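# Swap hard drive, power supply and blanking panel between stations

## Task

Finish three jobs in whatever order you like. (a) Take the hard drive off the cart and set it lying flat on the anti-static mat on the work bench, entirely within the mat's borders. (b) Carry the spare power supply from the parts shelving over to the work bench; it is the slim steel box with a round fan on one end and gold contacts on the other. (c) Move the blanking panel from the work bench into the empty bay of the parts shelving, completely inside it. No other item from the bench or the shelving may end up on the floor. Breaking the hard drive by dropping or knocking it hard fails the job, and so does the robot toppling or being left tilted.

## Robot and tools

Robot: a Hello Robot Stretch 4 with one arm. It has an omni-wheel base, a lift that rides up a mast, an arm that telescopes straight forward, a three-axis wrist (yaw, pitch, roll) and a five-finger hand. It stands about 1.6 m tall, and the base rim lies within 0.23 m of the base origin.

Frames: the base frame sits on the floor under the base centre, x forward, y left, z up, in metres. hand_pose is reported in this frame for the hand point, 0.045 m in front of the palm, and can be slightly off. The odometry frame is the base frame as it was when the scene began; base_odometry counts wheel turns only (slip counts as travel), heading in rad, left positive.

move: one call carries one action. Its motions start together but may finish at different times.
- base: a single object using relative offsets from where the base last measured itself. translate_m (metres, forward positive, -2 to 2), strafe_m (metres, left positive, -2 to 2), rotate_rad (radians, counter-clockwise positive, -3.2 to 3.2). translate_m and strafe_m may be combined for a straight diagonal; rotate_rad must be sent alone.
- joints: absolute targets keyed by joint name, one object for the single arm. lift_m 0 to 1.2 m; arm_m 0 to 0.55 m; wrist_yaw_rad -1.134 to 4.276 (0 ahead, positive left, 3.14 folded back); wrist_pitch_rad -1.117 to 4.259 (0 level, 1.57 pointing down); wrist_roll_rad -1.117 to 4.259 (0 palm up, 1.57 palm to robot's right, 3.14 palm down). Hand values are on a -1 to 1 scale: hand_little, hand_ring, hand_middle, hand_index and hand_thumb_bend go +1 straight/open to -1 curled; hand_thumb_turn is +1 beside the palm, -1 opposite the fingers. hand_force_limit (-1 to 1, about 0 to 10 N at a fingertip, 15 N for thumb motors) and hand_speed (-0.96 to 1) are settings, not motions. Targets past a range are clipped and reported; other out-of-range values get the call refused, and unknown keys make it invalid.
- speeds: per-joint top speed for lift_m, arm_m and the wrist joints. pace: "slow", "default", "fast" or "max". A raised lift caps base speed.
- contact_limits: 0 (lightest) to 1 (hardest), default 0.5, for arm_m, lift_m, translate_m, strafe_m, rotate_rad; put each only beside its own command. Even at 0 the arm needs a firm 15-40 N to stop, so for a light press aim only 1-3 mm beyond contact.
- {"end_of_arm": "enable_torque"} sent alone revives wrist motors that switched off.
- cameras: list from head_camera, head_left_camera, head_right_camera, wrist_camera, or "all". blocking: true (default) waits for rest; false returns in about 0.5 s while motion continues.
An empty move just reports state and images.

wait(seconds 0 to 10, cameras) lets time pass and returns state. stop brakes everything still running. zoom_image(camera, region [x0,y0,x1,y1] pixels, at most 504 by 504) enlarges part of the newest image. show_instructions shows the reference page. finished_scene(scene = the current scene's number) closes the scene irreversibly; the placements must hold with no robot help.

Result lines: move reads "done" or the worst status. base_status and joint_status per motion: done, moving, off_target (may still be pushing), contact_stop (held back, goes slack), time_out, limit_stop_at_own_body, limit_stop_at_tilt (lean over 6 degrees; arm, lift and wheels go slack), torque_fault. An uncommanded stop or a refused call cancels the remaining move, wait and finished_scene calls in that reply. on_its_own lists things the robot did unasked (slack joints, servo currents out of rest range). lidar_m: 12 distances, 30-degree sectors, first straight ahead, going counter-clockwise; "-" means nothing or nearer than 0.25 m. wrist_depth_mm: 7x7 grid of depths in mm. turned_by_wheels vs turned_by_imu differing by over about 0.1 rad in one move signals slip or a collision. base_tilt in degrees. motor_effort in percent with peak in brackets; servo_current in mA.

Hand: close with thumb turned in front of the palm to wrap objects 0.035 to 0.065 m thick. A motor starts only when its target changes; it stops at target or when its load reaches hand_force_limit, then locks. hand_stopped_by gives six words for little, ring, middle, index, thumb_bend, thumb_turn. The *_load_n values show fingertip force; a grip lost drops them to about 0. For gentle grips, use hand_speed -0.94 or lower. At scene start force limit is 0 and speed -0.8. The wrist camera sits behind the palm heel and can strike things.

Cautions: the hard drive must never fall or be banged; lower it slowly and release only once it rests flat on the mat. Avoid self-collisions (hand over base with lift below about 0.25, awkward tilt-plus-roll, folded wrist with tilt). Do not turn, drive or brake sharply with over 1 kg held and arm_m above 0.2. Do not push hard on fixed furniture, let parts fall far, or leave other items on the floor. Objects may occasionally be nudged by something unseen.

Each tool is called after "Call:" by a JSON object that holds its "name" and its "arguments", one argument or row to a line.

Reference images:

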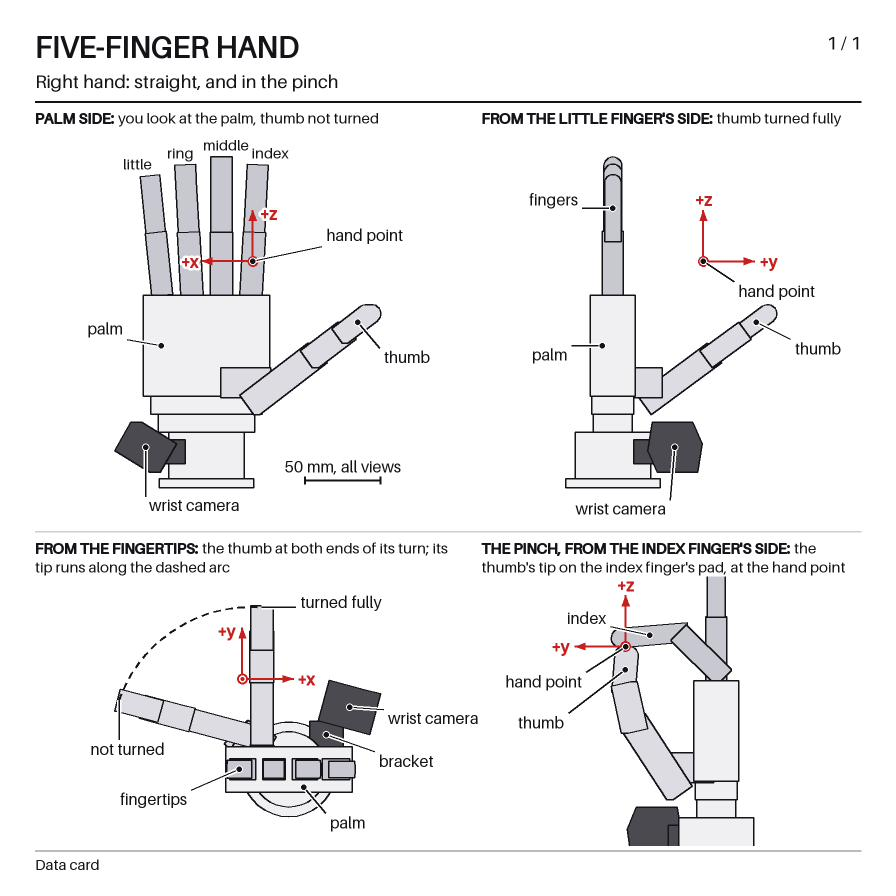

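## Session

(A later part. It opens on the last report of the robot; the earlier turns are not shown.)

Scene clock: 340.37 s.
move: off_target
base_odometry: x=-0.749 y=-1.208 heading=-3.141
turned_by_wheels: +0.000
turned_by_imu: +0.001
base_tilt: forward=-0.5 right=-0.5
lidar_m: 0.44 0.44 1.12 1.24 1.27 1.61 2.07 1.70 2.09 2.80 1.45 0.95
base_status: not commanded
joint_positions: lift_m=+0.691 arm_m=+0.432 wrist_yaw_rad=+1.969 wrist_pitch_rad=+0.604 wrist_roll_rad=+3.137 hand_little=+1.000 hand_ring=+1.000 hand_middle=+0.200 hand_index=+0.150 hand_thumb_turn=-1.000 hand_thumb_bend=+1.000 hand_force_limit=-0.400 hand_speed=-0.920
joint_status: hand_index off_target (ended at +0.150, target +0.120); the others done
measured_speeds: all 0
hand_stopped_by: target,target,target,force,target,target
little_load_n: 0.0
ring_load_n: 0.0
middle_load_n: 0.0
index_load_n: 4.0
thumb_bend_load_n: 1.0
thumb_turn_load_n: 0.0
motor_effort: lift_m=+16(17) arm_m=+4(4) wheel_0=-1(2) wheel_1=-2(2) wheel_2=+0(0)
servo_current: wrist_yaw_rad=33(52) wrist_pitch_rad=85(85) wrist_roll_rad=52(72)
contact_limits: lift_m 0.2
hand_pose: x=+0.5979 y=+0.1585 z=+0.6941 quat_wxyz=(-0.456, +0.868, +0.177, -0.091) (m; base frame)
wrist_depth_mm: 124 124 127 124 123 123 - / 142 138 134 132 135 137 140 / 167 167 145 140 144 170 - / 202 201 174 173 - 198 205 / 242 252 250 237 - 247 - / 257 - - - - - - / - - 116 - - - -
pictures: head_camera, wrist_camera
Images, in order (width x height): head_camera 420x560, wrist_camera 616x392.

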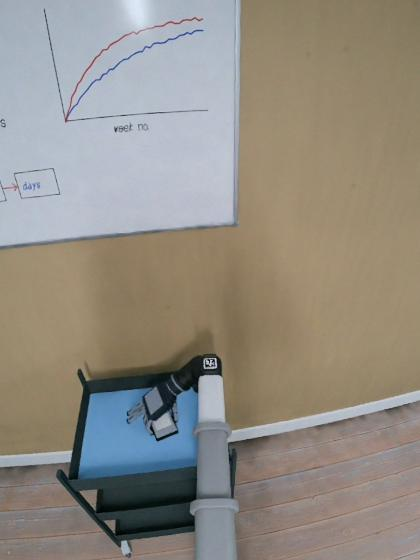

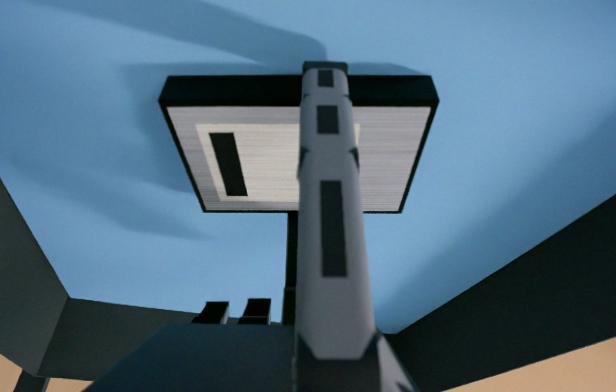

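Call:
{"name": "move", "arguments": {
  "joints": {"hand_middle": 0.0}
}}

Call:
{"name": "move", "arguments": {
  "joints": {"hand_force_limit": -0.1, "hand_middle": -0.05, "hand_index": 0.0}
}}

Call:
{"name": "move", "arguments": {
  "joints": {"hand_force_limit": -0.8, "hand_ring": 0.0, "hand_little": 0.0},
  "cameras": ["head_camera", "wrist_camera"]
}}

Call:
{"name": "zoom_image", "arguments": {
  "camera": "head_camera",
  "region": [80, 370, 220, 500]
}}

Call:
{"name": "zoom_image", "arguments": {
  "camera": "wrist_camera",
  "region": [180, 40, 440, 240]
}}

Scene clock: 348.37 s.
move: off_target
base_odometry: x=-0.749 y=-1.208 heading=-3.141
turned_by_wheels: +0.000
turned_by_imu: +0.001
base_tilt: forward=-0.6 right=-0.5
lidar_m: 0.44 0.45 1.12 1.25 1.26 1.58 2.08 1.69 2.09 2.81 1.46 0.96
base_status: not commanded
joint_positions: lift_m=+0.691 arm_m=+0.432 wrist_yaw_rad=+1.969 wrist_pitch_rad=+0.604 wrist_roll_rad=+3.137 hand_little=+1.000 hand_ring=+1.000 hand_middle=+0.165 hand_index=+0.150 hand_thumb_turn=-1.000 hand_thumb_bend=+1.000 hand_force_limit=-0.400 hand_speed=-0.920
joint_status: hand_middle off_target (ended at +0.165, target +0.000)
measured_speeds: all 0
hand_stopped_by: target,target,force,force,target,target
little_load_n: 0.0
ring_load_n: 0.0
middle_load_n: 5.0
index_load_n: 2.5
thumb_bend_load_n: 1.5
thumb_turn_load_n: 0.5
motor_effort: lift_m=+16(16) arm_m=+4(4) wheel_0=-1(2) wheel_1=-2(2) wheel_2=+0(0)
servo_current: wrist_yaw_rad=33(39) wrist_pitch_rad=65(85) wrist_roll_rad=46(72)
contact_limits: lift_m 0.2
hand_pose: x=+0.5979 y=+0.1585 z=+0.6941 quat_wxyz=(-0.456, +0.868, +0.177, -0.091) (m; base frame)
wrist_depth_mm: 124 124 127 124 123 123 - / 142 138 135 131 134 137 140 / 167 167 145 140 144 170 - / 202 200 175 173 - 198 205 / 241 253 250 237 - 247 - / 256 - - - - - - / - - 115 - - - -
pictures: none

Scene clock: 349.03 s.
move: off_target
base_odometry: x=-0.749 y=-1.208 heading=-3.141
turned_by_wheels: +0.000
turned_by_imu: +0.000
base_tilt: forward=-0.6 right=-0.5
lidar_m: 0.44 0.45 1.11 1.24 1.26 1.60 2.08 1.69 2.07 2.81 1.44 0.95
base_status: not commanded
joint_positions: lift_m=+0.691 arm_m=+0.432 wrist_yaw_rad=+1.969 wrist_pitch_rad=+0.604 wrist_roll_rad=+3.137 hand_little=+1.000 hand_ring=+1.000 hand_middle=+0.165 hand_index=+0.145 hand_thumb_turn=-1.000 hand_thumb_bend=+1.000 hand_force_limit=-0.100 hand_speed=-0.920
joint_status: hand_middle off_target (ended at +0.165, target -0.050); hand_index off_target (ended at +0.145, target +0.000); the others done
measured_speeds: all 0
hand_stopped_by: target,target,force,force,target,target
little_load_n: 0.0
ring_load_n: 0.0
middle_load_n: 4.5
index_load_n: 5.0
thumb_bend_load_n: 2.0
thumb_turn_load_n: 0.5
motor_effort: lift_m=+16(17) arm_m=+4(4) wheel_0=-1(1) wheel_1=-2(2) wheel_2=+0(1)
servo_current: wrist_yaw_rad=39(39) wrist_pitch_rad=52(78) wrist_roll_rad=46(65)
contact_limits: lift_m 0.2
hand_pose: x=+0.5979 y=+0.1585 z=+0.6941 quat_wxyz=(-0.456, +0.868, +0.177, -0.091) (m; base frame)
wrist_depth_mm: 124 124 128 124 123 123 - / 143 139 135 130 134 137 140 / 167 167 146 140 144 170 - / 202 201 174 173 - 197 204 / 241 253 251 237 - 246 - / 256 - - - - - - / - - 115 - - - -
pictures: none

Scene clock: 353.97 s.
move: off_target
base_odometry: x=-0.749 y=-1.208 heading=-3.141
turned_by_wheels: +0.000
turned_by_imu: +0.001
base_tilt: forward=-0.7 right=-0.4
lidar_m: 0.42 0.44 1.13 1.24 1.27 1.59 2.07 1.69 2.07 2.82 1.45 0.95
base_status: not commanded
joint_positions: lift_m=+0.691 arm_m=+0.432 wrist_yaw_rad=+1.969 wrist_pitch_rad=+0.604 wrist_roll_rad=+3.137 hand_little=+0.000 hand_ring=+0.163 hand_middle=+0.165 hand_index=+0.145 hand_thumb_turn=-1.000 hand_thumb_bend=+1.001 hand_force_limit=-0.800 hand_speed=-0.920
joint_status: hand_ring off_target (ended at +0.163, target +0.000); the others done
measured_speeds: all 0
hand_stopped_by: target,force,force,force,target,target
little_load_n: 0.0
ring_load_n: 2.5
middle_load_n: 3.5
index_load_n: 4.5
thumb_bend_load_n: 2.5
thumb_turn_load_n: 1.0
motor_effort: lift_m=+16(17) arm_m=+4(4) wheel_0=-1(2) wheel_1=-2(2) wheel_2=+0(1)
servo_current: wrist_yaw_rad=33(52) wrist_pitch_rad=59(91) wrist_roll_rad=52(78)
contact_limits: lift_m 0.2
hand_pose: x=+0.5979 y=+0.1585 z=+0.6941 quat_wxyz=(-0.456, +0.868, +0.177, -0.091) (m; base frame)
wrist_depth_mm: 124 124 128 124 123 123 - / 142 139 135 131 134 137 144 / 167 166 145 140 144 169 - / 202 200 174 173 - 197 205 / 242 253 173 183 - 247 - / 257 - 157 - - - - / - - 116 - - - -
pictures: head_camera, wrist_camera
Images, in order (width x height): head_camera 420x560, wrist_camera 616x392.

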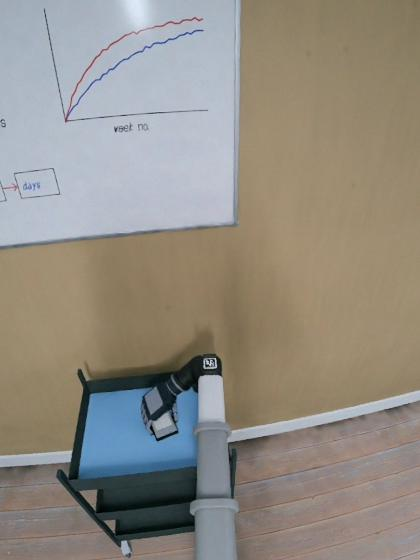

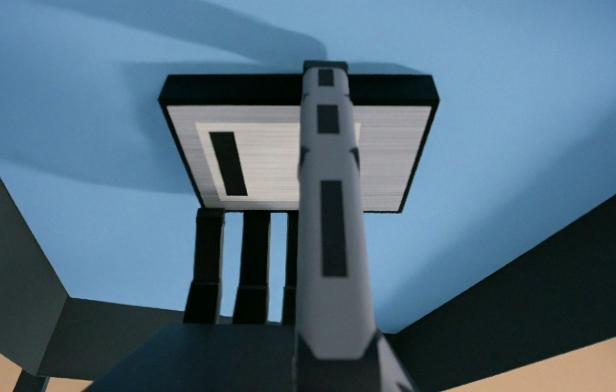

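Scaled by 3.600 from the camera's 420x560 image, which has a finer 1200x1600 frame.

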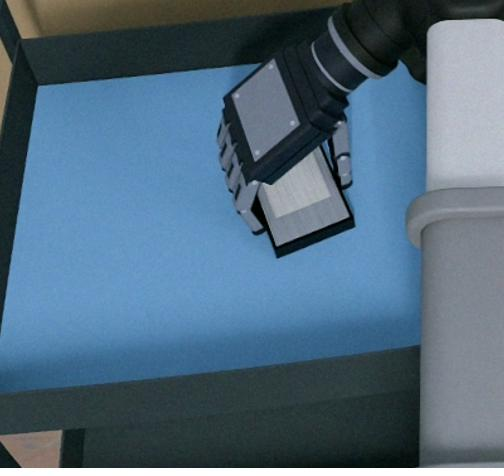

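Scaled by 1.938.

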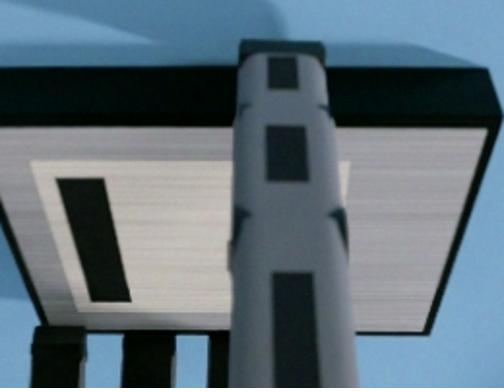

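Call:
{"name": "move", "arguments": {
  "joints": {"lift_m": 0.706},
  "speeds": {"lift_m": 0.03},
  "cameras": ["head_camera", "wrist_camera"]
}}

Call:
{"name": "zoom_image", "arguments": {
  "camera": "head_camera",
  "region": [80, 370, 220, 500]
}}

Call:
{"name": "zoom_image", "arguments": {
  "camera": "wrist_camera",
  "region": [180, 40, 440, 240]
}}

Scene clock: 359.87 s.
move: done
base_odometry: x=-0.749 y=-1.208 heading=-3.141
turned_by_wheels: +0.000
turned_by_imu: +0.001
base_tilt: forward=-0.6 right=-0.4
lidar_m: 0.44 0.44 1.10 1.24 1.27 1.59 2.07 1.69 2.04 2.81 1.47 0.95
base_status: not commanded
joint_positions: lift_m=+0.706 arm_m=+0.432 wrist_yaw_rad=+1.969 wrist_pitch_rad=+0.604 wrist_roll_rad=+3.137 hand_little=+0.000 hand_ring=+0.163 hand_middle=+0.165 hand_index=+0.145 hand_thumb_turn=-1.000 hand_thumb_bend=+1.001 hand_force_limit=-0.800 hand_speed=-0.920
joint_status: all done
measured_speeds: all 0
hand_stopped_by: target,force,force,force,target,target
little_load_n: 0.0
ring_load_n: 2.5
middle_load_n: 3.5
index_load_n: 5.0
thumb_bend_load_n: 2.0
thumb_turn_load_n: 2.0
motor_effort: lift_m=+23(29) arm_m=+4(4) wheel_0=-1(1) wheel_1=-2(2) wheel_2=+0(0)
servo_current: wrist_yaw_rad=39(46) wrist_pitch_rad=65(91) wrist_roll_rad=65(65)
hand_pose: x=+0.5979 y=+0.1585 z=+0.7085 quat_wxyz=(-0.456, +0.868, +0.177, -0.091) (m; base frame)
wrist_depth_mm: 138 138 139 142 138 137 - / 159 155 135 131 134 161 - / 186 186 146 140 144 183 183 / 224 225 174 174 221 220 211 / 257 267 172 - - 263 - / 244 - 157 - - - - / - - 116 - - - -
pictures: head_camera, wrist_camera
Images, in order (width x height): head_camera 420x560, wrist_camera 616x392.

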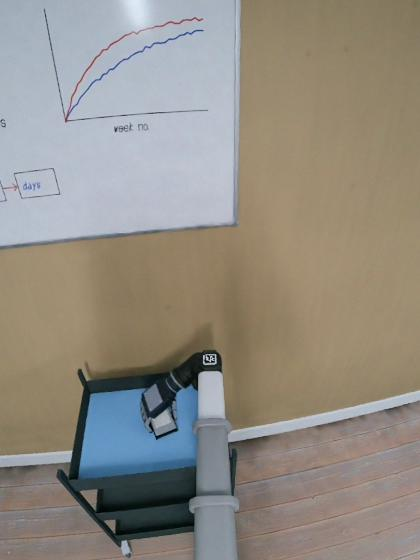

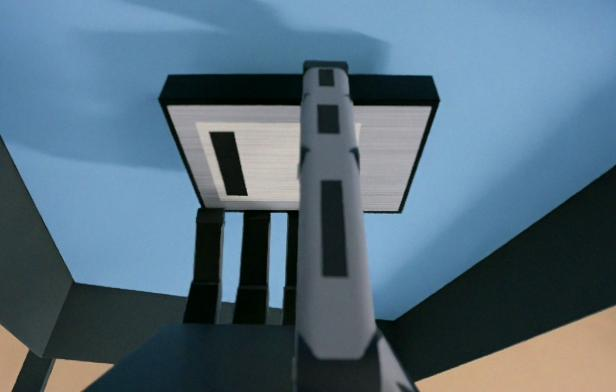

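Scaled by 3.600 from the camera's 420x560 image, which has a finer 1200x1600 frame.

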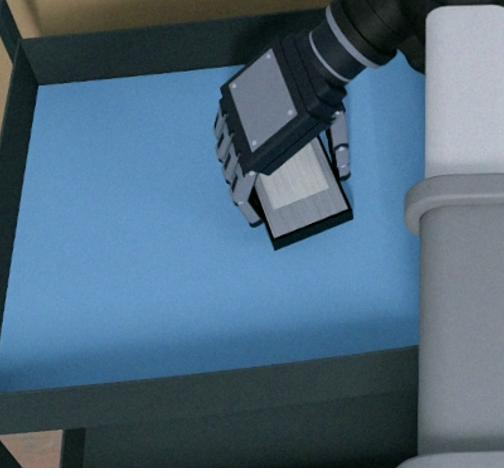

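Scaled by 1.938.

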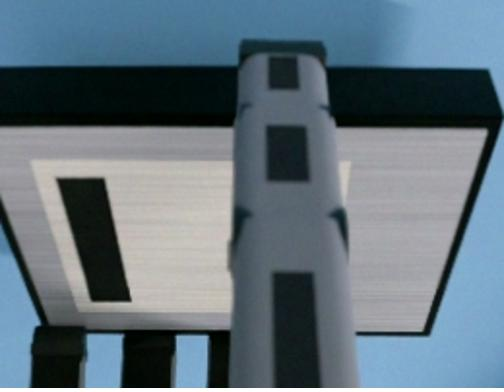

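Call:
{"name": "move", "arguments": {
  "joints": {"lift_m": 0.95},
  "pace": "slow"
}}

Call:
{"name": "move", "arguments": {
  "joints": {"arm_m": 0.1},
  "pace": "slow",
  "cameras": ["wrist_camera"]
}}

Call:
{"name": "move", "arguments": {
  "base": {"translate_m": -0.5},
  "pace": "slow"
}}

Call:
{"name": "move", "arguments": {
  "base": {"rotate_rad": -1.571},
  "pace": "slow",
  "cameras": ["head_camera", "head_left_camera", "wrist_camera"]
}}

Scene clock: 372.77 s.
move: done
base_odometry: x=-0.749 y=-1.208 heading=-3.141
turned_by_wheels: +0.000
turned_by_imu: +0.002
base_tilt: forward=-0.5 right=-0.5
lidar_m: 0.44 0.45 1.11 1.24 1.27 1.59 2.07 1.69 2.09 2.82 1.47 0.95
base_status: not commanded
joint_positions: lift_m=+0.950 arm_m=+0.432 wrist_yaw_rad=+1.969 wrist_pitch_rad=+0.604 wrist_roll_rad=+3.137 hand_little=+0.000 hand_ring=+0.163 hand_middle=+0.165 hand_index=+0.145 hand_thumb_turn=-1.000 hand_thumb_bend=+1.001 hand_force_limit=-0.800 hand_speed=-0.920
joint_status: all done
measured_speeds: all 0
hand_stopped_by: target,force,force,force,target,target
little_load_n: 0.0
ring_load_n: 2.5
middle_load_n: 3.5
index_load_n: 4.5
thumb_bend_load_n: 2.0
thumb_turn_load_n: 2.0
motor_effort: lift_m=+23(29) arm_m=+4(4) wheel_0=-1(1) wheel_1=-2(2) wheel_2=+0(0)
servo_current: wrist_yaw_rad=39(59) wrist_pitch_rad=72(78) wrist_roll_rad=52(72)
hand_pose: x=+0.5979 y=+0.1585 z=+0.9525 quat_wxyz=(-0.456, +0.868, +0.177, -0.091) (m; base frame)
wrist_depth_mm: - - - - - 384 1098 / - - 132 131 131 1229 1229 / - - 146 140 139 1464 1430 / - - 173 173 - 1756 1756 / - - 171 - - - 1921 / - - 157 - - - - / - - 116 - - - -
pictures: none

Scene clock: 377.37 s.
move: done
base_odometry: x=-0.749 y=-1.208 heading=-3.141
turned_by_wheels: +0.000
turned_by_imu: +0.001
base_tilt: forward=-0.6 right=-0.5
lidar_m: 0.44 0.46 1.10 1.25 1.25 1.60 2.07 1.69 2.08 2.81 1.46 0.97
base_status: not commanded
joint_positions: lift_m=+0.950 arm_m=+0.100 wrist_yaw_rad=+1.969 wrist_pitch_rad=+0.604 wrist_roll_rad=+3.137 hand_little=+0.000 hand_ring=+0.163 hand_middle=+0.165 hand_index=+0.145 hand_thumb_turn=-1.000 hand_thumb_bend=+1.001 hand_force_limit=-0.800 hand_speed=-0.920
joint_status: all done
measured_speeds: all 0
hand_stopped_by: target,force,force,force,target,target
little_load_n: 0.0
ring_load_n: 2.5
middle_load_n: 3.5
index_load_n: 5.0
thumb_bend_load_n: 2.0
thumb_turn_load_n: 2.0
motor_effort: lift_m=+23(24) arm_m=-4(7) wheel_0=-1(1) wheel_1=-2(2) wheel_2=+0(0)
servo_current: wrist_yaw_rad=46(52) wrist_pitch_rad=65(91) wrist_roll_rad=39(78)
hand_pose: x=+0.2660 y=+0.1585 z=+0.9525 quat_wxyz=(-0.456, +0.868, +0.177, -0.091) (m; base frame)
wrist_depth_mm: - 488 1098 1098 1098 1078 1078 / - 439 1160 131 135 1205 1229 / - 1366 145 140 139 1464 1430 / 1308 - 173 174 - 1708 1708 / - - 171 - - - - / - - 157 - - - - / - - 116 - - - -
pictures: wrist_camera
Images, in order (width x height): wrist_camera 616x392.

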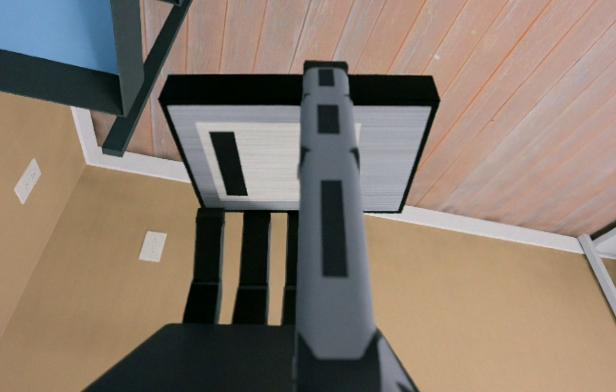

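Scene clock: 383.63 s.
move: done
base_odometry: x=-0.249 y=-1.208 heading=-3.141
turned_by_wheels: +0.000
turned_by_imu: +0.002
base_tilt: forward=-0.6 right=-0.6
lidar_m: 0.93 0.93 1.27 1.17 1.20 1.30 1.88 1.24 1.47 2.78 2.27 1.49
base_status: done
joint_positions: lift_m=+0.950 arm_m=+0.100 wrist_yaw_rad=+1.969 wrist_pitch_rad=+0.604 wrist_roll_rad=+3.137 hand_little=+0.000 hand_ring=+0.163 hand_middle=+0.165 hand_index=+0.145 hand_thumb_turn=-1.000 hand_thumb_bend=+1.001 hand_force_limit=-0.800 hand_speed=-0.920
joint_status: not commanded
measured_speeds: all 0
hand_stopped_by: target,force,force,force,target,target
little_load_n: 0.0
ring_load_n: 2.5
middle_load_n: 3.5
index_load_n: 5.0
thumb_bend_load_n: 2.0
thumb_turn_load_n: 2.0
motor_effort: lift_m=+24(24) arm_m=-4(5) wheel_0=+0(7) wheel_1=-2(4) wheel_2=+1(8)
servo_current: wrist_yaw_rad=26(52) wrist_pitch_rad=72(91) wrist_roll_rad=52(85)
hand_pose: x=+0.2660 y=+0.1585 z=+0.9525 quat_wxyz=(-0.456, +0.868, +0.177, -0.091) (m; base frame)
wrist_depth_mm: 1078 1098 1098 1078 1078 1060 1078 / 1229 1229 1160 132 134 1182 1229 / 1366 1430 145 140 139 1430 1430 / - - 173 174 - 1708 1661 / - - 172 - - - - / - - 157 - - - - / - - 116 - - - -
pictures: none

Scene clock: 386.50 s.
move: done
base_odometry: x=-0.249 y=-1.208 heading=+1.571
turned_by_wheels: -1.571
turned_by_imu: -1.538
base_tilt: forward=-0.6 right=-0.5
lidar_m: 2.79 2.26 1.49 0.92 0.94 1.30 1.17 1.19 1.28 1.87 1.24 1.46
base_status: done
joint_positions: lift_m=+0.950 arm_m=+0.100 wrist_yaw_rad=+1.969 wrist_pitch_rad=+0.604 wrist_roll_rad=+3.137 hand_little=+0.000 hand_ring=+0.163 hand_middle=+0.165 hand_index=+0.145 hand_thumb_turn=-1.000 hand_thumb_bend=+1.001 hand_force_limit=-0.800 hand_speed=-0.920
joint_status: not commanded
measured_speeds: all 0
hand_stopped_by: target,force,force,force,target,target
little_load_n: 0.0
ring_load_n: 2.5
middle_load_n: 3.5
index_load_n: 5.0
thumb_bend_load_n: 2.0
thumb_turn_load_n: 2.0
motor_effort: lift_m=+23(24) arm_m=-4(5) wheel_0=+0(7) wheel_1=+0(6) wheel_2=+1(6)
servo_current: wrist_yaw_rad=46(52) wrist_pitch_rad=72(85) wrist_roll_rad=65(72)
hand_pose: x=+0.2660 y=+0.1586 z=+0.9526 quat_wxyz=(-0.456, +0.867, +0.177, -0.091) (m; base frame)
wrist_depth_mm: 1098 1078 1098 1098 1098 1060 1060 / 1255 1255 1160 132 135 1205 1229 / 1464 1430 145 140 139 1430 1430 / - - 173 173 - 1756 1618 / - - 171 - - 1983 - / - - 157 - - - - / - - 116 - - - -
pictures: head_camera, head_left_camera, wrist_camera
Images, in order (width x height): head_camera 420x560, head_left_camera 420x672, wrist_camera 616x392.

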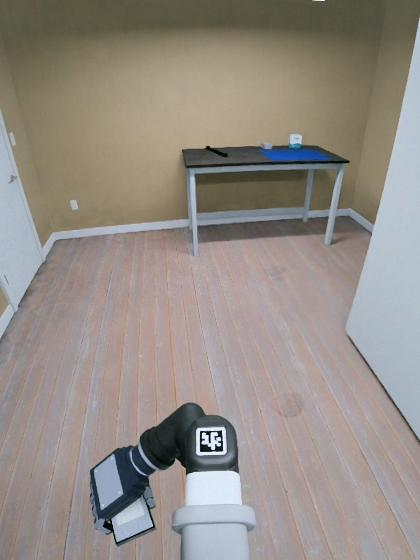

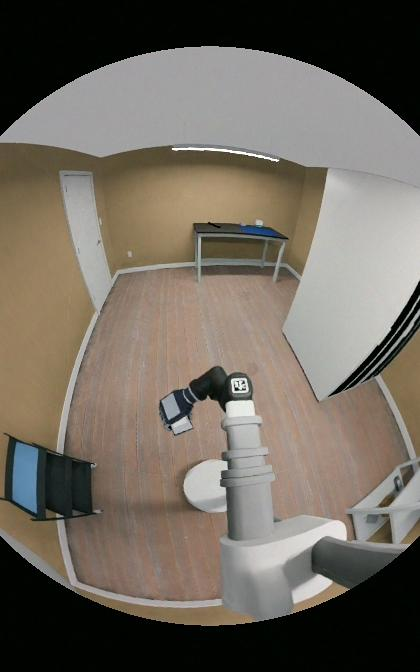

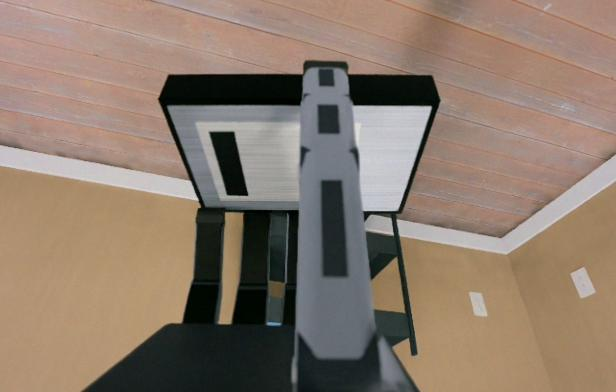

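Call:
{"name": "move", "arguments": {
  "base": {"translate_m": 1.9}
}}

Call:
{"name": "move", "arguments": {
  "base": {"translate_m": 0.1, "strafe_m": -0.25},
  "cameras": ["head_camera", "head_right_camera", "wrist_camera"]
}}

Scene clock: 398.20 s.
move: done
base_odometry: x=-0.250 y=+0.692 heading=+1.571
turned_by_wheels: +0.000
turned_by_imu: +0.004
base_tilt: forward=-0.6 right=-0.5
lidar_m: 0.90 1.69 1.73 1.60 1.62 2.05 3.04 1.48 0.98 0.98 1.48 0.97
base_status: done
joint_positions: lift_m=+0.950 arm_m=+0.100 wrist_yaw_rad=+1.969 wrist_pitch_rad=+0.604 wrist_roll_rad=+3.137 hand_little=+0.000 hand_ring=+0.163 hand_middle=+0.165 hand_index=+0.145 hand_thumb_turn=-1.000 hand_thumb_bend=+1.001 hand_force_limit=-0.800 hand_speed=-0.920
joint_status: not commanded
measured_speeds: all 0
hand_stopped_by: target,force,force,force,target,target
little_load_n: 0.0
ring_load_n: 2.5
middle_load_n: 3.5
index_load_n: 5.0
thumb_bend_load_n: 2.0
thumb_turn_load_n: 2.0
motor_effort: lift_m=+22(24) arm_m=-4(4) wheel_0=-1(8) wheel_1=+1(6) wheel_2=+2(10)
servo_current: wrist_yaw_rad=39(52) wrist_pitch_rad=65(91) wrist_roll_rad=46(72)
hand_pose: x=+0.2660 y=+0.1586 z=+0.9526 quat_wxyz=(-0.456, +0.867, +0.177, -0.091) (m; base frame)
wrist_depth_mm: 1078 1078 1098 1078 1098 1078 1078 / 1229 1281 1182 132 134 1205 1205 / 1499 1464 145 140 139 1464 1397 / 1661 1708 174 173 - 1808 1708 / - - 172 - - - - / - - 157 - - - - / - - 115 - - - -
pictures: none

Scene clock: 400.53 s.
move: done
base_odometry: x=+0.000 y=+0.792 heading=+1.571
turned_by_wheels: +0.000
turned_by_imu: +0.001
base_tilt: forward=-0.6 right=-0.5
lidar_m: 0.83 0.84 1.99 1.86 1.89 2.28 3.11 1.08 0.78 1.13 1.35 0.90
base_status: done
joint_positions: lift_m=+0.950 arm_m=+0.100 wrist_yaw_rad=+1.969 wrist_pitch_rad=+0.604 wrist_roll_rad=+3.137 hand_little=+0.000 hand_ring=+0.163 hand_middle=+0.165 hand_index=+0.145 hand_thumb_turn=-1.000 hand_thumb_bend=+1.001 hand_force_limit=-0.800 hand_speed=-0.920
joint_status: not commanded
measured_speeds: all 0
hand_stopped_by: target,force,force,force,target,target
little_load_n: 0.0
ring_load_n: 2.5
middle_load_n: 3.5
index_load_n: 5.0
thumb_bend_load_n: 2.0
thumb_turn_load_n: 2.0
motor_effort: lift_m=+22(23) arm_m=-4(4) wheel_0=-2(10) wheel_1=+0(7) wheel_2=-1(6)
servo_current: wrist_yaw_rad=46(59) wrist_pitch_rad=59(85) wrist_roll_rad=52(72)
hand_pose: x=+0.2660 y=+0.1586 z=+0.9526 quat_wxyz=(-0.456, +0.867, +0.177, -0.091) (m; base frame)
wrist_depth_mm: 1078 1098 1098 1098 1078 1060 1078 / 1205 1255 1160 131 134 1182 1255 / 1430 1499 145 140 139 1430 1430 / 1808 1756 175 173 - 1708 1708 / 1808 - 173 183 - - - / 1618 - 157 - - - - / - - 115 - - - -
pictures: head_camera, head_right_camera, wrist_camera
Images, in order (width x height): head_camera 420x560, head_right_camera 420x672, wrist_camera 616x392.

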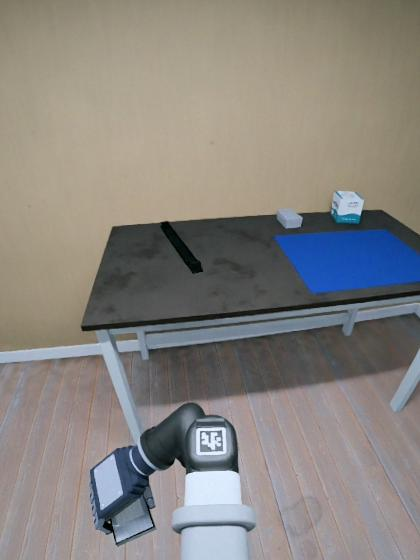

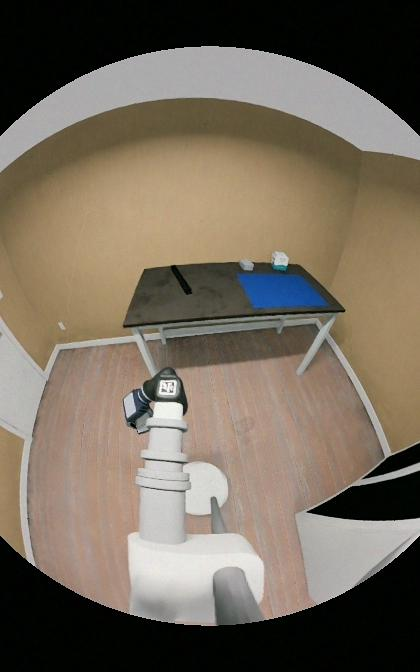

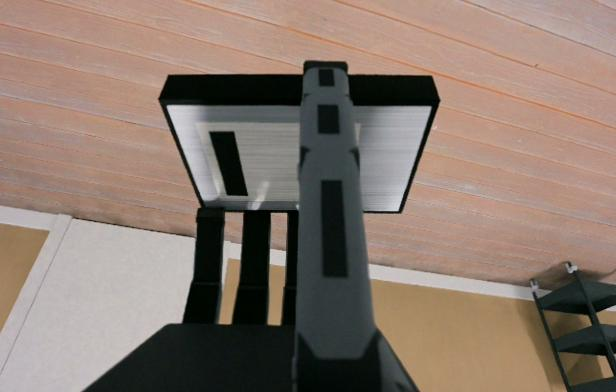

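Call:
{"name": "move", "arguments": {
  "base": {"strafe_m": -0.4},
  "cameras": ["head_camera", "head_right_camera"]
}}

Scene clock: 410.00 s.
move: done
base_odometry: x=+0.400 y=+0.793 heading=+1.571
turned_by_wheels: +0.000
turned_by_imu: +0.001
base_tilt: forward=-0.5 right=-0.4
lidar_m: 0.87 0.89 2.12 2.25 2.29 2.51 2.60 0.45 0.46 0.97 1.50 0.94
base_status: done
joint_positions: lift_m=+0.950 arm_m=+0.100 wrist_yaw_rad=+1.969 wrist_pitch_rad=+0.604 wrist_roll_rad=+3.137 hand_little=+0.000 hand_ring=+0.163 hand_middle=+0.165 hand_index=+0.145 hand_thumb_turn=-1.000 hand_thumb_bend=+1.001 hand_force_limit=-0.800 hand_speed=-0.920
joint_status: not commanded
measured_speeds: all 0
hand_stopped_by: target,force,force,force,target,target
little_load_n: 0.0
ring_load_n: 2.5
middle_load_n: 3.5
index_load_n: 5.0
thumb_bend_load_n: 2.0
thumb_turn_load_n: 2.0
motor_effort: lift_m=+22(23) arm_m=-4(4) wheel_0=-1(11) wheel_1=+0(9) wheel_2=-1(4)
servo_current: wrist_yaw_rad=33(52) wrist_pitch_rad=78(91) wrist_roll_rad=72(72)
hand_pose: x=+0.2660 y=+0.1586 z=+0.9526 quat_wxyz=(-0.456, +0.867, +0.177, -0.091) (m; base frame)
wrist_depth_mm: 1098 1098 1098 1078 1078 1060 1060 / 1255 1281 1205 132 135 1205 1229 / 1464 1430 145 140 140 1499 1397 / 1808 1756 175 173 - 1808 1708 / - - 175 184 - - - / - - 161 170 - - - / - - 116 - - - -
pictures: head_camera, head_right_camera
Images, in order (width x height): head_camera 420x560, head_right_camera 420x672.

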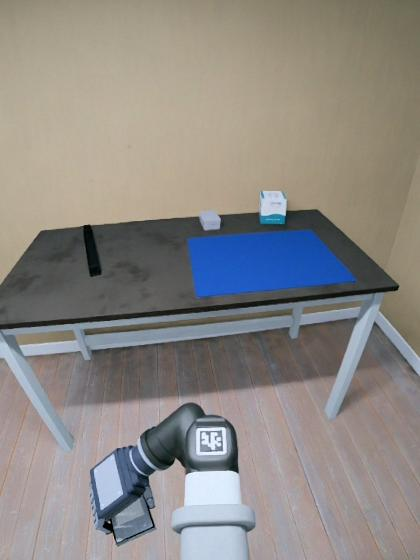

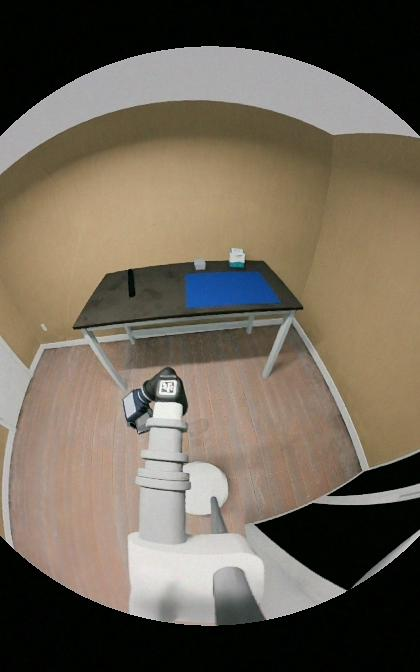

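Call:
{"name": "move", "arguments": {
  "base": {"translate_m": 0.38},
  "joints": {"lift_m": 1.05},
  "pace": "slow"
}}

Call:
{"name": "move", "arguments": {
  "base": {"strafe_m": -0.26},
  "pace": "slow",
  "cameras": ["head_camera", "head_right_camera"]
}}

Scene clock: 432.67 s.
move: done
base_odometry: x=+0.400 y=+1.172 heading=+1.571
turned_by_wheels: +0.000
turned_by_imu: +0.003
base_tilt: forward=-0.5 right=-0.5
lidar_m: 0.49 0.55 0.66 2.28 2.37 2.81 1.70 0.77 0.94 1.43 0.82 0.54
base_status: done
joint_positions: lift_m=+1.050 arm_m=+0.100 wrist_yaw_rad=+1.969 wrist_pitch_rad=+0.604 wrist_roll_rad=+3.137 hand_little=+0.000 hand_ring=+0.163 hand_middle=+0.165 hand_index=+0.145 hand_thumb_turn=-1.000 hand_thumb_bend=+1.001 hand_force_limit=-0.800 hand_speed=-0.920
joint_status: all done
measured_speeds: all 0
hand_stopped_by: target,force,force,force,target,target
little_load_n: 0.5
ring_load_n: 2.0
middle_load_n: 4.0
index_load_n: 5.0
thumb_bend_load_n: 2.0
thumb_turn_load_n: 2.0
motor_effort: lift_m=+23(31) arm_m=-4(4) wheel_0=+0(7) wheel_1=+1(5) wheel_2=-1(9)
servo_current: wrist_yaw_rad=39(52) wrist_pitch_rad=59(85) wrist_roll_rad=59(72)
hand_pose: x=+0.2660 y=+0.1586 z=+1.0526 quat_wxyz=(-0.456, +0.867, +0.177, -0.091) (m; base frame)
wrist_depth_mm: 1182 1205 1182 1205 1205 1205 1205 / 1397 1308 1308 132 134 1308 1336 / 1618 1618 145 140 139 1576 1576 / - 1983 175 173 - 1863 1921 / - - 176 183 - - - / - - 161 168 - - - / - - 116 - - - -
pictures: none

Scene clock: 436.40 s.
move: done
base_odometry: x=+0.660 y=+1.172 heading=+1.571
turned_by_wheels: +0.000
turned_by_imu: +0.001
base_tilt: forward=-0.6 right=-0.5
lidar_m: 0.52 0.57 0.70 2.55 2.62 2.96 0.69 0.69 0.89 1.16 1.18 0.58
base_status: done
joint_positions: lift_m=+1.050 arm_m=+0.100 wrist_yaw_rad=+1.969 wrist_pitch_rad=+0.604 wrist_roll_rad=+3.137 hand_little=+0.000 hand_ring=+0.163 hand_middle=+0.165 hand_index=+0.145 hand_thumb_turn=-1.000 hand_thumb_bend=+1.001 hand_force_limit=-0.800 hand_speed=-0.920
joint_status: not commanded
measured_speeds: all 0
hand_stopped_by: target,force,force,force,target,target
little_load_n: 0.0
ring_load_n: 2.5
middle_load_n: 3.5
index_load_n: 5.0
thumb_bend_load_n: 2.0
thumb_turn_load_n: 2.0
motor_effort: lift_m=+23(24) arm_m=-4(4) wheel_0=+1(9) wheel_1=+1(6) wheel_2=-1(4)
servo_current: wrist_yaw_rad=33(52) wrist_pitch_rad=65(78) wrist_roll_rad=46(78)
hand_pose: x=+0.2660 y=+0.1586 z=+1.0526 quat_wxyz=(-0.456, +0.867, +0.177, -0.091) (m; base frame)
wrist_depth_mm: 1229 1182 1182 1182 1182 1160 1182 / 1366 1336 1281 132 134 1336 1336 / 1618 1576 145 140 139 1576 1576 / 1808 1863 175 173 - 1921 1921 / - - 176 183 - - - / - - 161 169 - - - / - - 116 - - - -
pictures: head_camera, head_right_camera
Images, in order (width x height): head_camera 420x560, head_right_camera 420x672.

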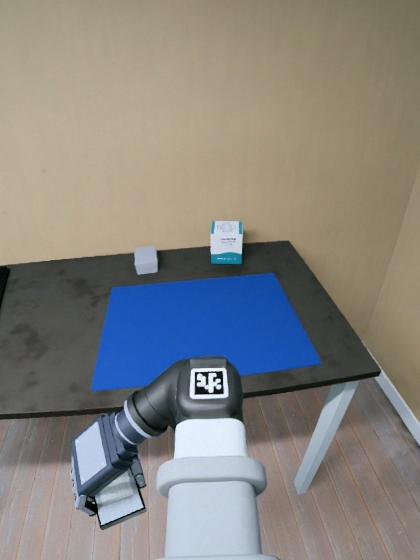

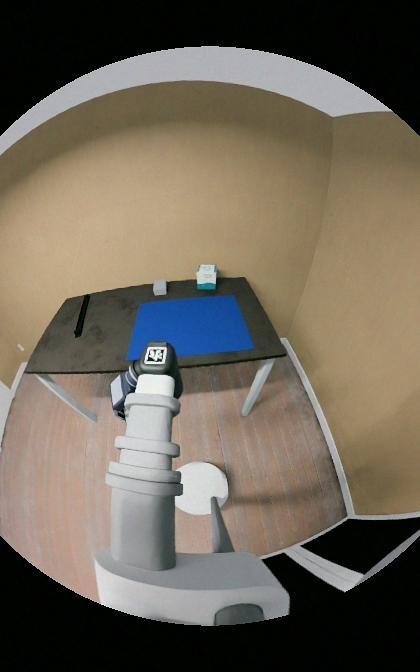

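Call:
{"name": "move", "arguments": {
  "joints": {"arm_m": 0.42},
  "pace": "slow",
  "cameras": ["head_camera", "head_left_camera", "wrist_camera"]
}}

Scene clock: 442.43 s.
move: done
base_odometry: x=+0.660 y=+1.172 heading=+1.571
turned_by_wheels: +0.000
turned_by_imu: +0.002
base_tilt: forward=-0.5 right=-0.5
lidar_m: 0.52 0.55 0.68 2.52 2.62 2.95 0.71 0.72 0.90 1.17 1.18 0.57
base_status: not commanded
joint_positions: lift_m=+1.050 arm_m=+0.420 wrist_yaw_rad=+1.969 wrist_pitch_rad=+0.604 wrist_roll_rad=+3.137 hand_little=+0.000 hand_ring=+0.163 hand_middle=+0.165 hand_index=+0.145 hand_thumb_turn=-1.000 hand_thumb_bend=+1.001 hand_force_limit=-0.800 hand_speed=-0.920
joint_status: all done
measured_speeds: all 0
hand_stopped_by: target,force,force,force,target,target
little_load_n: 0.0
ring_load_n: 2.0
middle_load_n: 3.5
index_load_n: 5.0
thumb_bend_load_n: 2.0
thumb_turn_load_n: 2.0
motor_effort: lift_m=+23(24) arm_m=+4(8) wheel_0=+1(1) wheel_1=+1(1) wheel_2=-1(1)
servo_current: wrist_yaw_rad=33(59) wrist_pitch_rad=65(91) wrist_roll_rad=65(85)
hand_pose: x=+0.5859 y=+0.1586 z=+1.0526 quat_wxyz=(-0.456, +0.867, +0.177, -0.091) (m; base frame)
wrist_depth_mm: 239 233 234 233 - 1160 1205 / 270 267 253 132 131 1308 1366 / - 303 145 140 139 1537 1537 / - - 173 173 - 1983 1863 / - - 172 - - - - / 603 - 157 - - - - / - - 116 - - - -
pictures: head_camera, head_left_camera, wrist_camera
Images, in order (width x height): head_camera 420x560, head_left_camera 420x672, wrist_camera 616x392.

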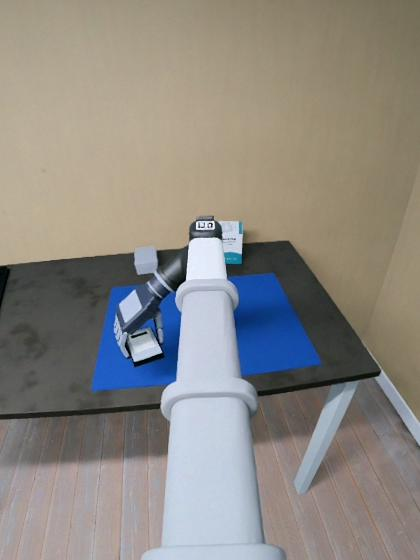

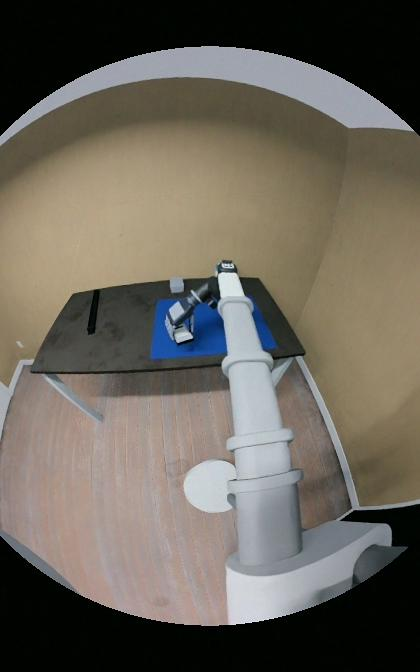

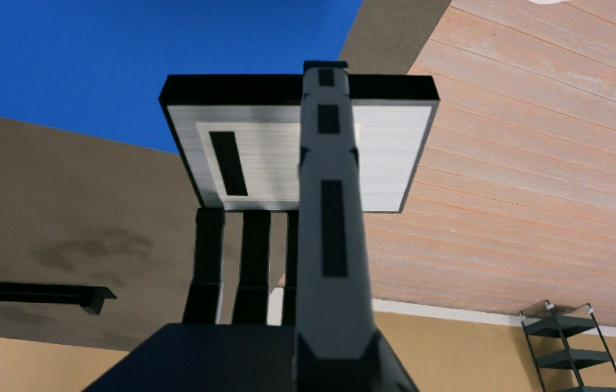

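Call:
{"name": "move", "arguments": {
  "base": {"translate_m": 0.08, "strafe_m": -0.01},
  "joints": {"arm_m": 0.48},
  "pace": "slow"
}}

Call:
{"name": "move", "arguments": {
  "joints": {"lift_m": 0.985},
  "pace": "slow",
  "cameras": ["head_camera", "head_left_camera", "wrist_camera"]
}}

Scene clock: 463.50 s.
move: done
base_odometry: x=+0.670 y=+1.252 heading=+1.571
turned_by_wheels: +0.000
turned_by_imu: +0.002
base_tilt: forward=-0.6 right=-0.5
lidar_m: 0.44 0.46 0.61 2.56 2.63 3.03 0.78 0.79 0.99 1.15 1.16 0.48
base_status: done
joint_positions: lift_m=+1.050 arm_m=+0.480 wrist_yaw_rad=+1.969 wrist_pitch_rad=+0.604 wrist_roll_rad=+3.137 hand_little=+0.000 hand_ring=+0.163 hand_middle=+0.165 hand_index=+0.145 hand_thumb_turn=-1.000 hand_thumb_bend=+1.001 hand_force_limit=-0.800 hand_speed=-0.920
joint_status: all done
measured_speeds: all 0
hand_stopped_by: target,force,force,force,target,target
little_load_n: 0.0
ring_load_n: 2.5
middle_load_n: 3.5
index_load_n: 5.0
thumb_bend_load_n: 2.0
thumb_turn_load_n: 2.0
motor_effort: lift_m=+23(24) arm_m=+4(7) wheel_0=+0(10) wheel_1=+0(5) wheel_2=+0(7)
servo_current: wrist_yaw_rad=46(52) wrist_pitch_rad=65(85) wrist_roll_rad=59(72)
hand_pose: x=+0.6459 y=+0.1586 z=+1.0526 quat_wxyz=(-0.456, +0.867, +0.177, -0.091) (m; base frame)
wrist_depth_mm: 239 233 235 233 232 231 230 / 267 268 254 132 135 258 - / 303 314 145 140 139 310 1756 / - - 173 174 - 1863 1863 / - - 172 - - - - / - 621 157 - - - - / - - 116 - - - -
pictures: none

Scene clock: 464.93 s.
move: done
base_odometry: x=+0.670 y=+1.252 heading=+1.571
turned_by_wheels: +0.000
turned_by_imu: +0.000
base_tilt: forward=-0.5 right=-0.4
lidar_m: 0.46 0.46 0.59 2.57 2.63 3.02 0.78 0.78 1.01 1.15 1.17 0.49
base_status: not commanded
joint_positions: lift_m=+0.985 arm_m=+0.480 wrist_yaw_rad=+1.969 wrist_pitch_rad=+0.604 wrist_roll_rad=+3.137 hand_little=+0.000 hand_ring=+0.163 hand_middle=+0.165 hand_index=+0.145 hand_thumb_turn=-1.000 hand_thumb_bend=+1.001 hand_force_limit=-0.800 hand_speed=-0.920
joint_status: all done
measured_speeds: all 0
hand_stopped_by: target,force,force,force,target,target
little_load_n: 0.0
ring_load_n: 2.5
middle_load_n: 3.5
index_load_n: 5.0
thumb_bend_load_n: 2.5
thumb_turn_load_n: 2.0
motor_effort: lift_m=+17(25) arm_m=+4(4) wheel_0=+0(0) wheel_1=+0(0) wheel_2=+0(0)
servo_current: wrist_yaw_rad=33(52) wrist_pitch_rad=59(91) wrist_roll_rad=52(85)
hand_pose: x=+0.6459 y=+0.1586 z=+0.9881 quat_wxyz=(-0.456, +0.867, +0.177, -0.091) (m; base frame)
wrist_depth_mm: 170 167 167 166 162 165 - / 191 192 181 131 134 189 187 / 224 224 145 140 139 221 213 / 271 271 175 174 - 267 1921 / - - 171 - - - - / - - 157 - - - - / 580 - 116 - - - -
pictures: head_camera, head_left_camera, wrist_camera
Images, in order (width x height): head_camera 420x560, head_left_camera 420x672, wrist_camera 616x392.

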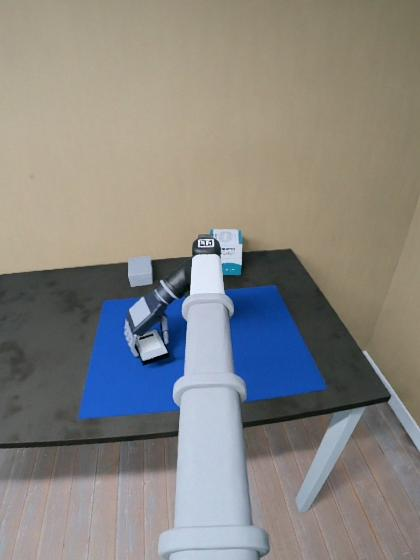

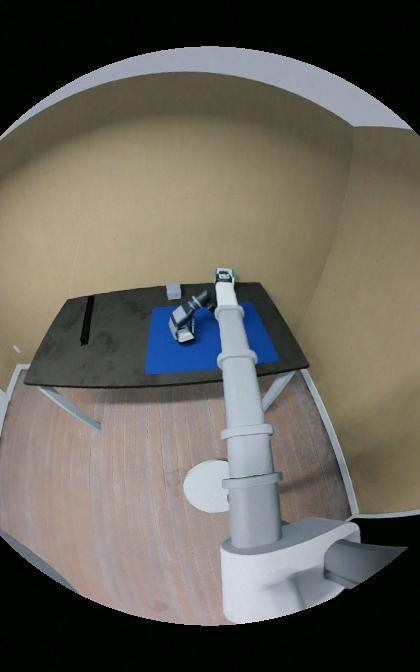

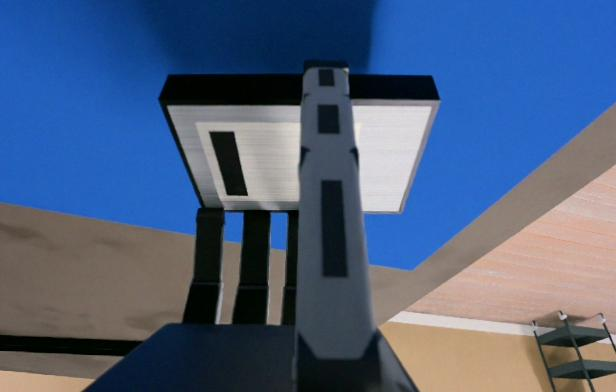

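Call:
{"name": "move", "arguments": {
  "joints": {"lift_m": 0.952},
  "speeds": {"lift_m": 0.04},
  "contact_limits": {"lift_m": 0.2},
  "cameras": ["head_camera", "wrist_camera"]
}}

Call:
{"name": "zoom_image", "arguments": {
  "camera": "head_camera",
  "region": [80, 270, 220, 400]
}}

Call:
{"name": "zoom_image", "arguments": {
  "camera": "wrist_camera",
  "region": [180, 0, 440, 200]
}}

Scene clock: 476.60 s.
move: done
base_odometry: x=+0.670 y=+1.252 heading=+1.571
turned_by_wheels: +0.000
turned_by_imu: +0.001
base_tilt: forward=-0.5 right=-0.5
lidar_m: 0.45 0.47 0.60 2.57 2.64 3.04 0.78 0.79 0.98 1.14 1.17 0.48
base_status: not commanded
joint_positions: lift_m=+0.952 arm_m=+0.480 wrist_yaw_rad=+1.969 wrist_pitch_rad=+0.604 wrist_roll_rad=+3.137 hand_little=+0.000 hand_ring=+0.163 hand_middle=+0.165 hand_index=+0.145 hand_thumb_turn=-1.000 hand_thumb_bend=+1.001 hand_force_limit=-0.800 hand_speed=-0.920
joint_status: all done
measured_speeds: all 0
hand_stopped_by: target,force,force,force,target,target
little_load_n: 0.0
ring_load_n: 2.0
middle_load_n: 3.5
index_load_n: 5.0
thumb_bend_load_n: 2.5
thumb_turn_load_n: 2.0
motor_effort: lift_m=+18(20) arm_m=+4(4) wheel_0=+0(0) wheel_1=+0(0) wheel_2=+0(0)
servo_current: wrist_yaw_rad=26(52) wrist_pitch_rad=65(85) wrist_roll_rad=26(65)
contact_limits: lift_m 0.2
hand_pose: x=+0.6459 y=+0.1586 z=+0.9550 quat_wxyz=(-0.456, +0.867, +0.177, -0.091) (m; base frame)
wrist_depth_mm: 137 133 133 132 136 135 - / 153 148 135 132 134 151 150 / 172 178 145 140 144 176 176 / 216 215 174 173 212 211 203 / 257 257 172 - - 252 - / - - 157 - - - - / - - 116 - - - -
pictures: head_camera, wrist_camera
Images, in order (width x height): head_camera 420x560, wrist_camera 616x392.

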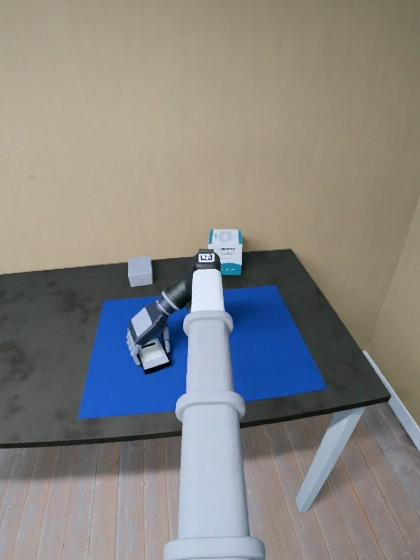

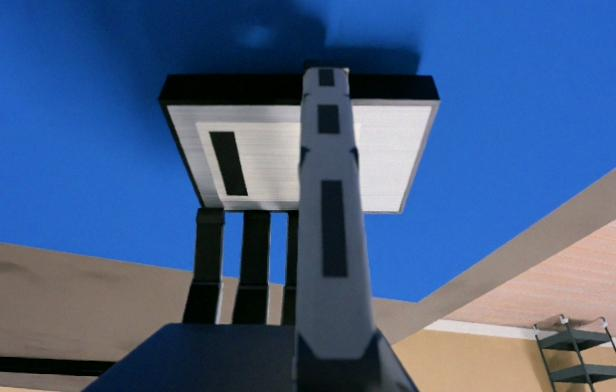

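Scaled by 3.600 from the camera's 420x560 image, which has a finer 1200x1600 frame.

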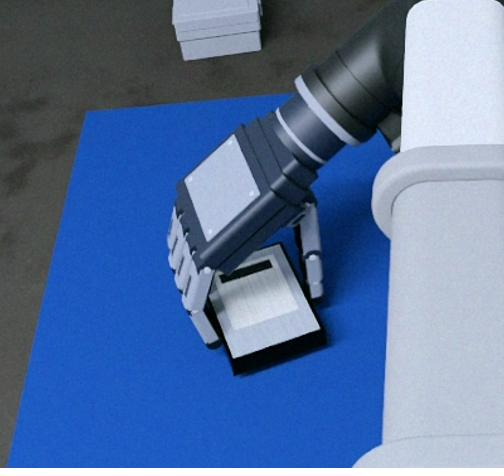

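Scaled by 1.938.

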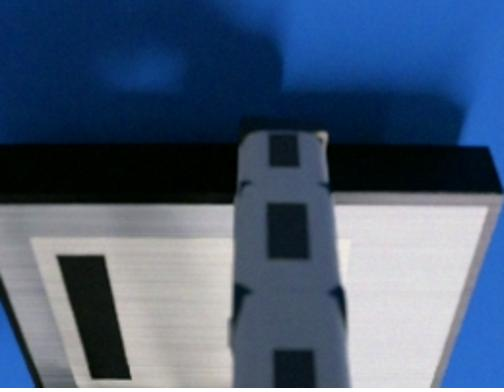

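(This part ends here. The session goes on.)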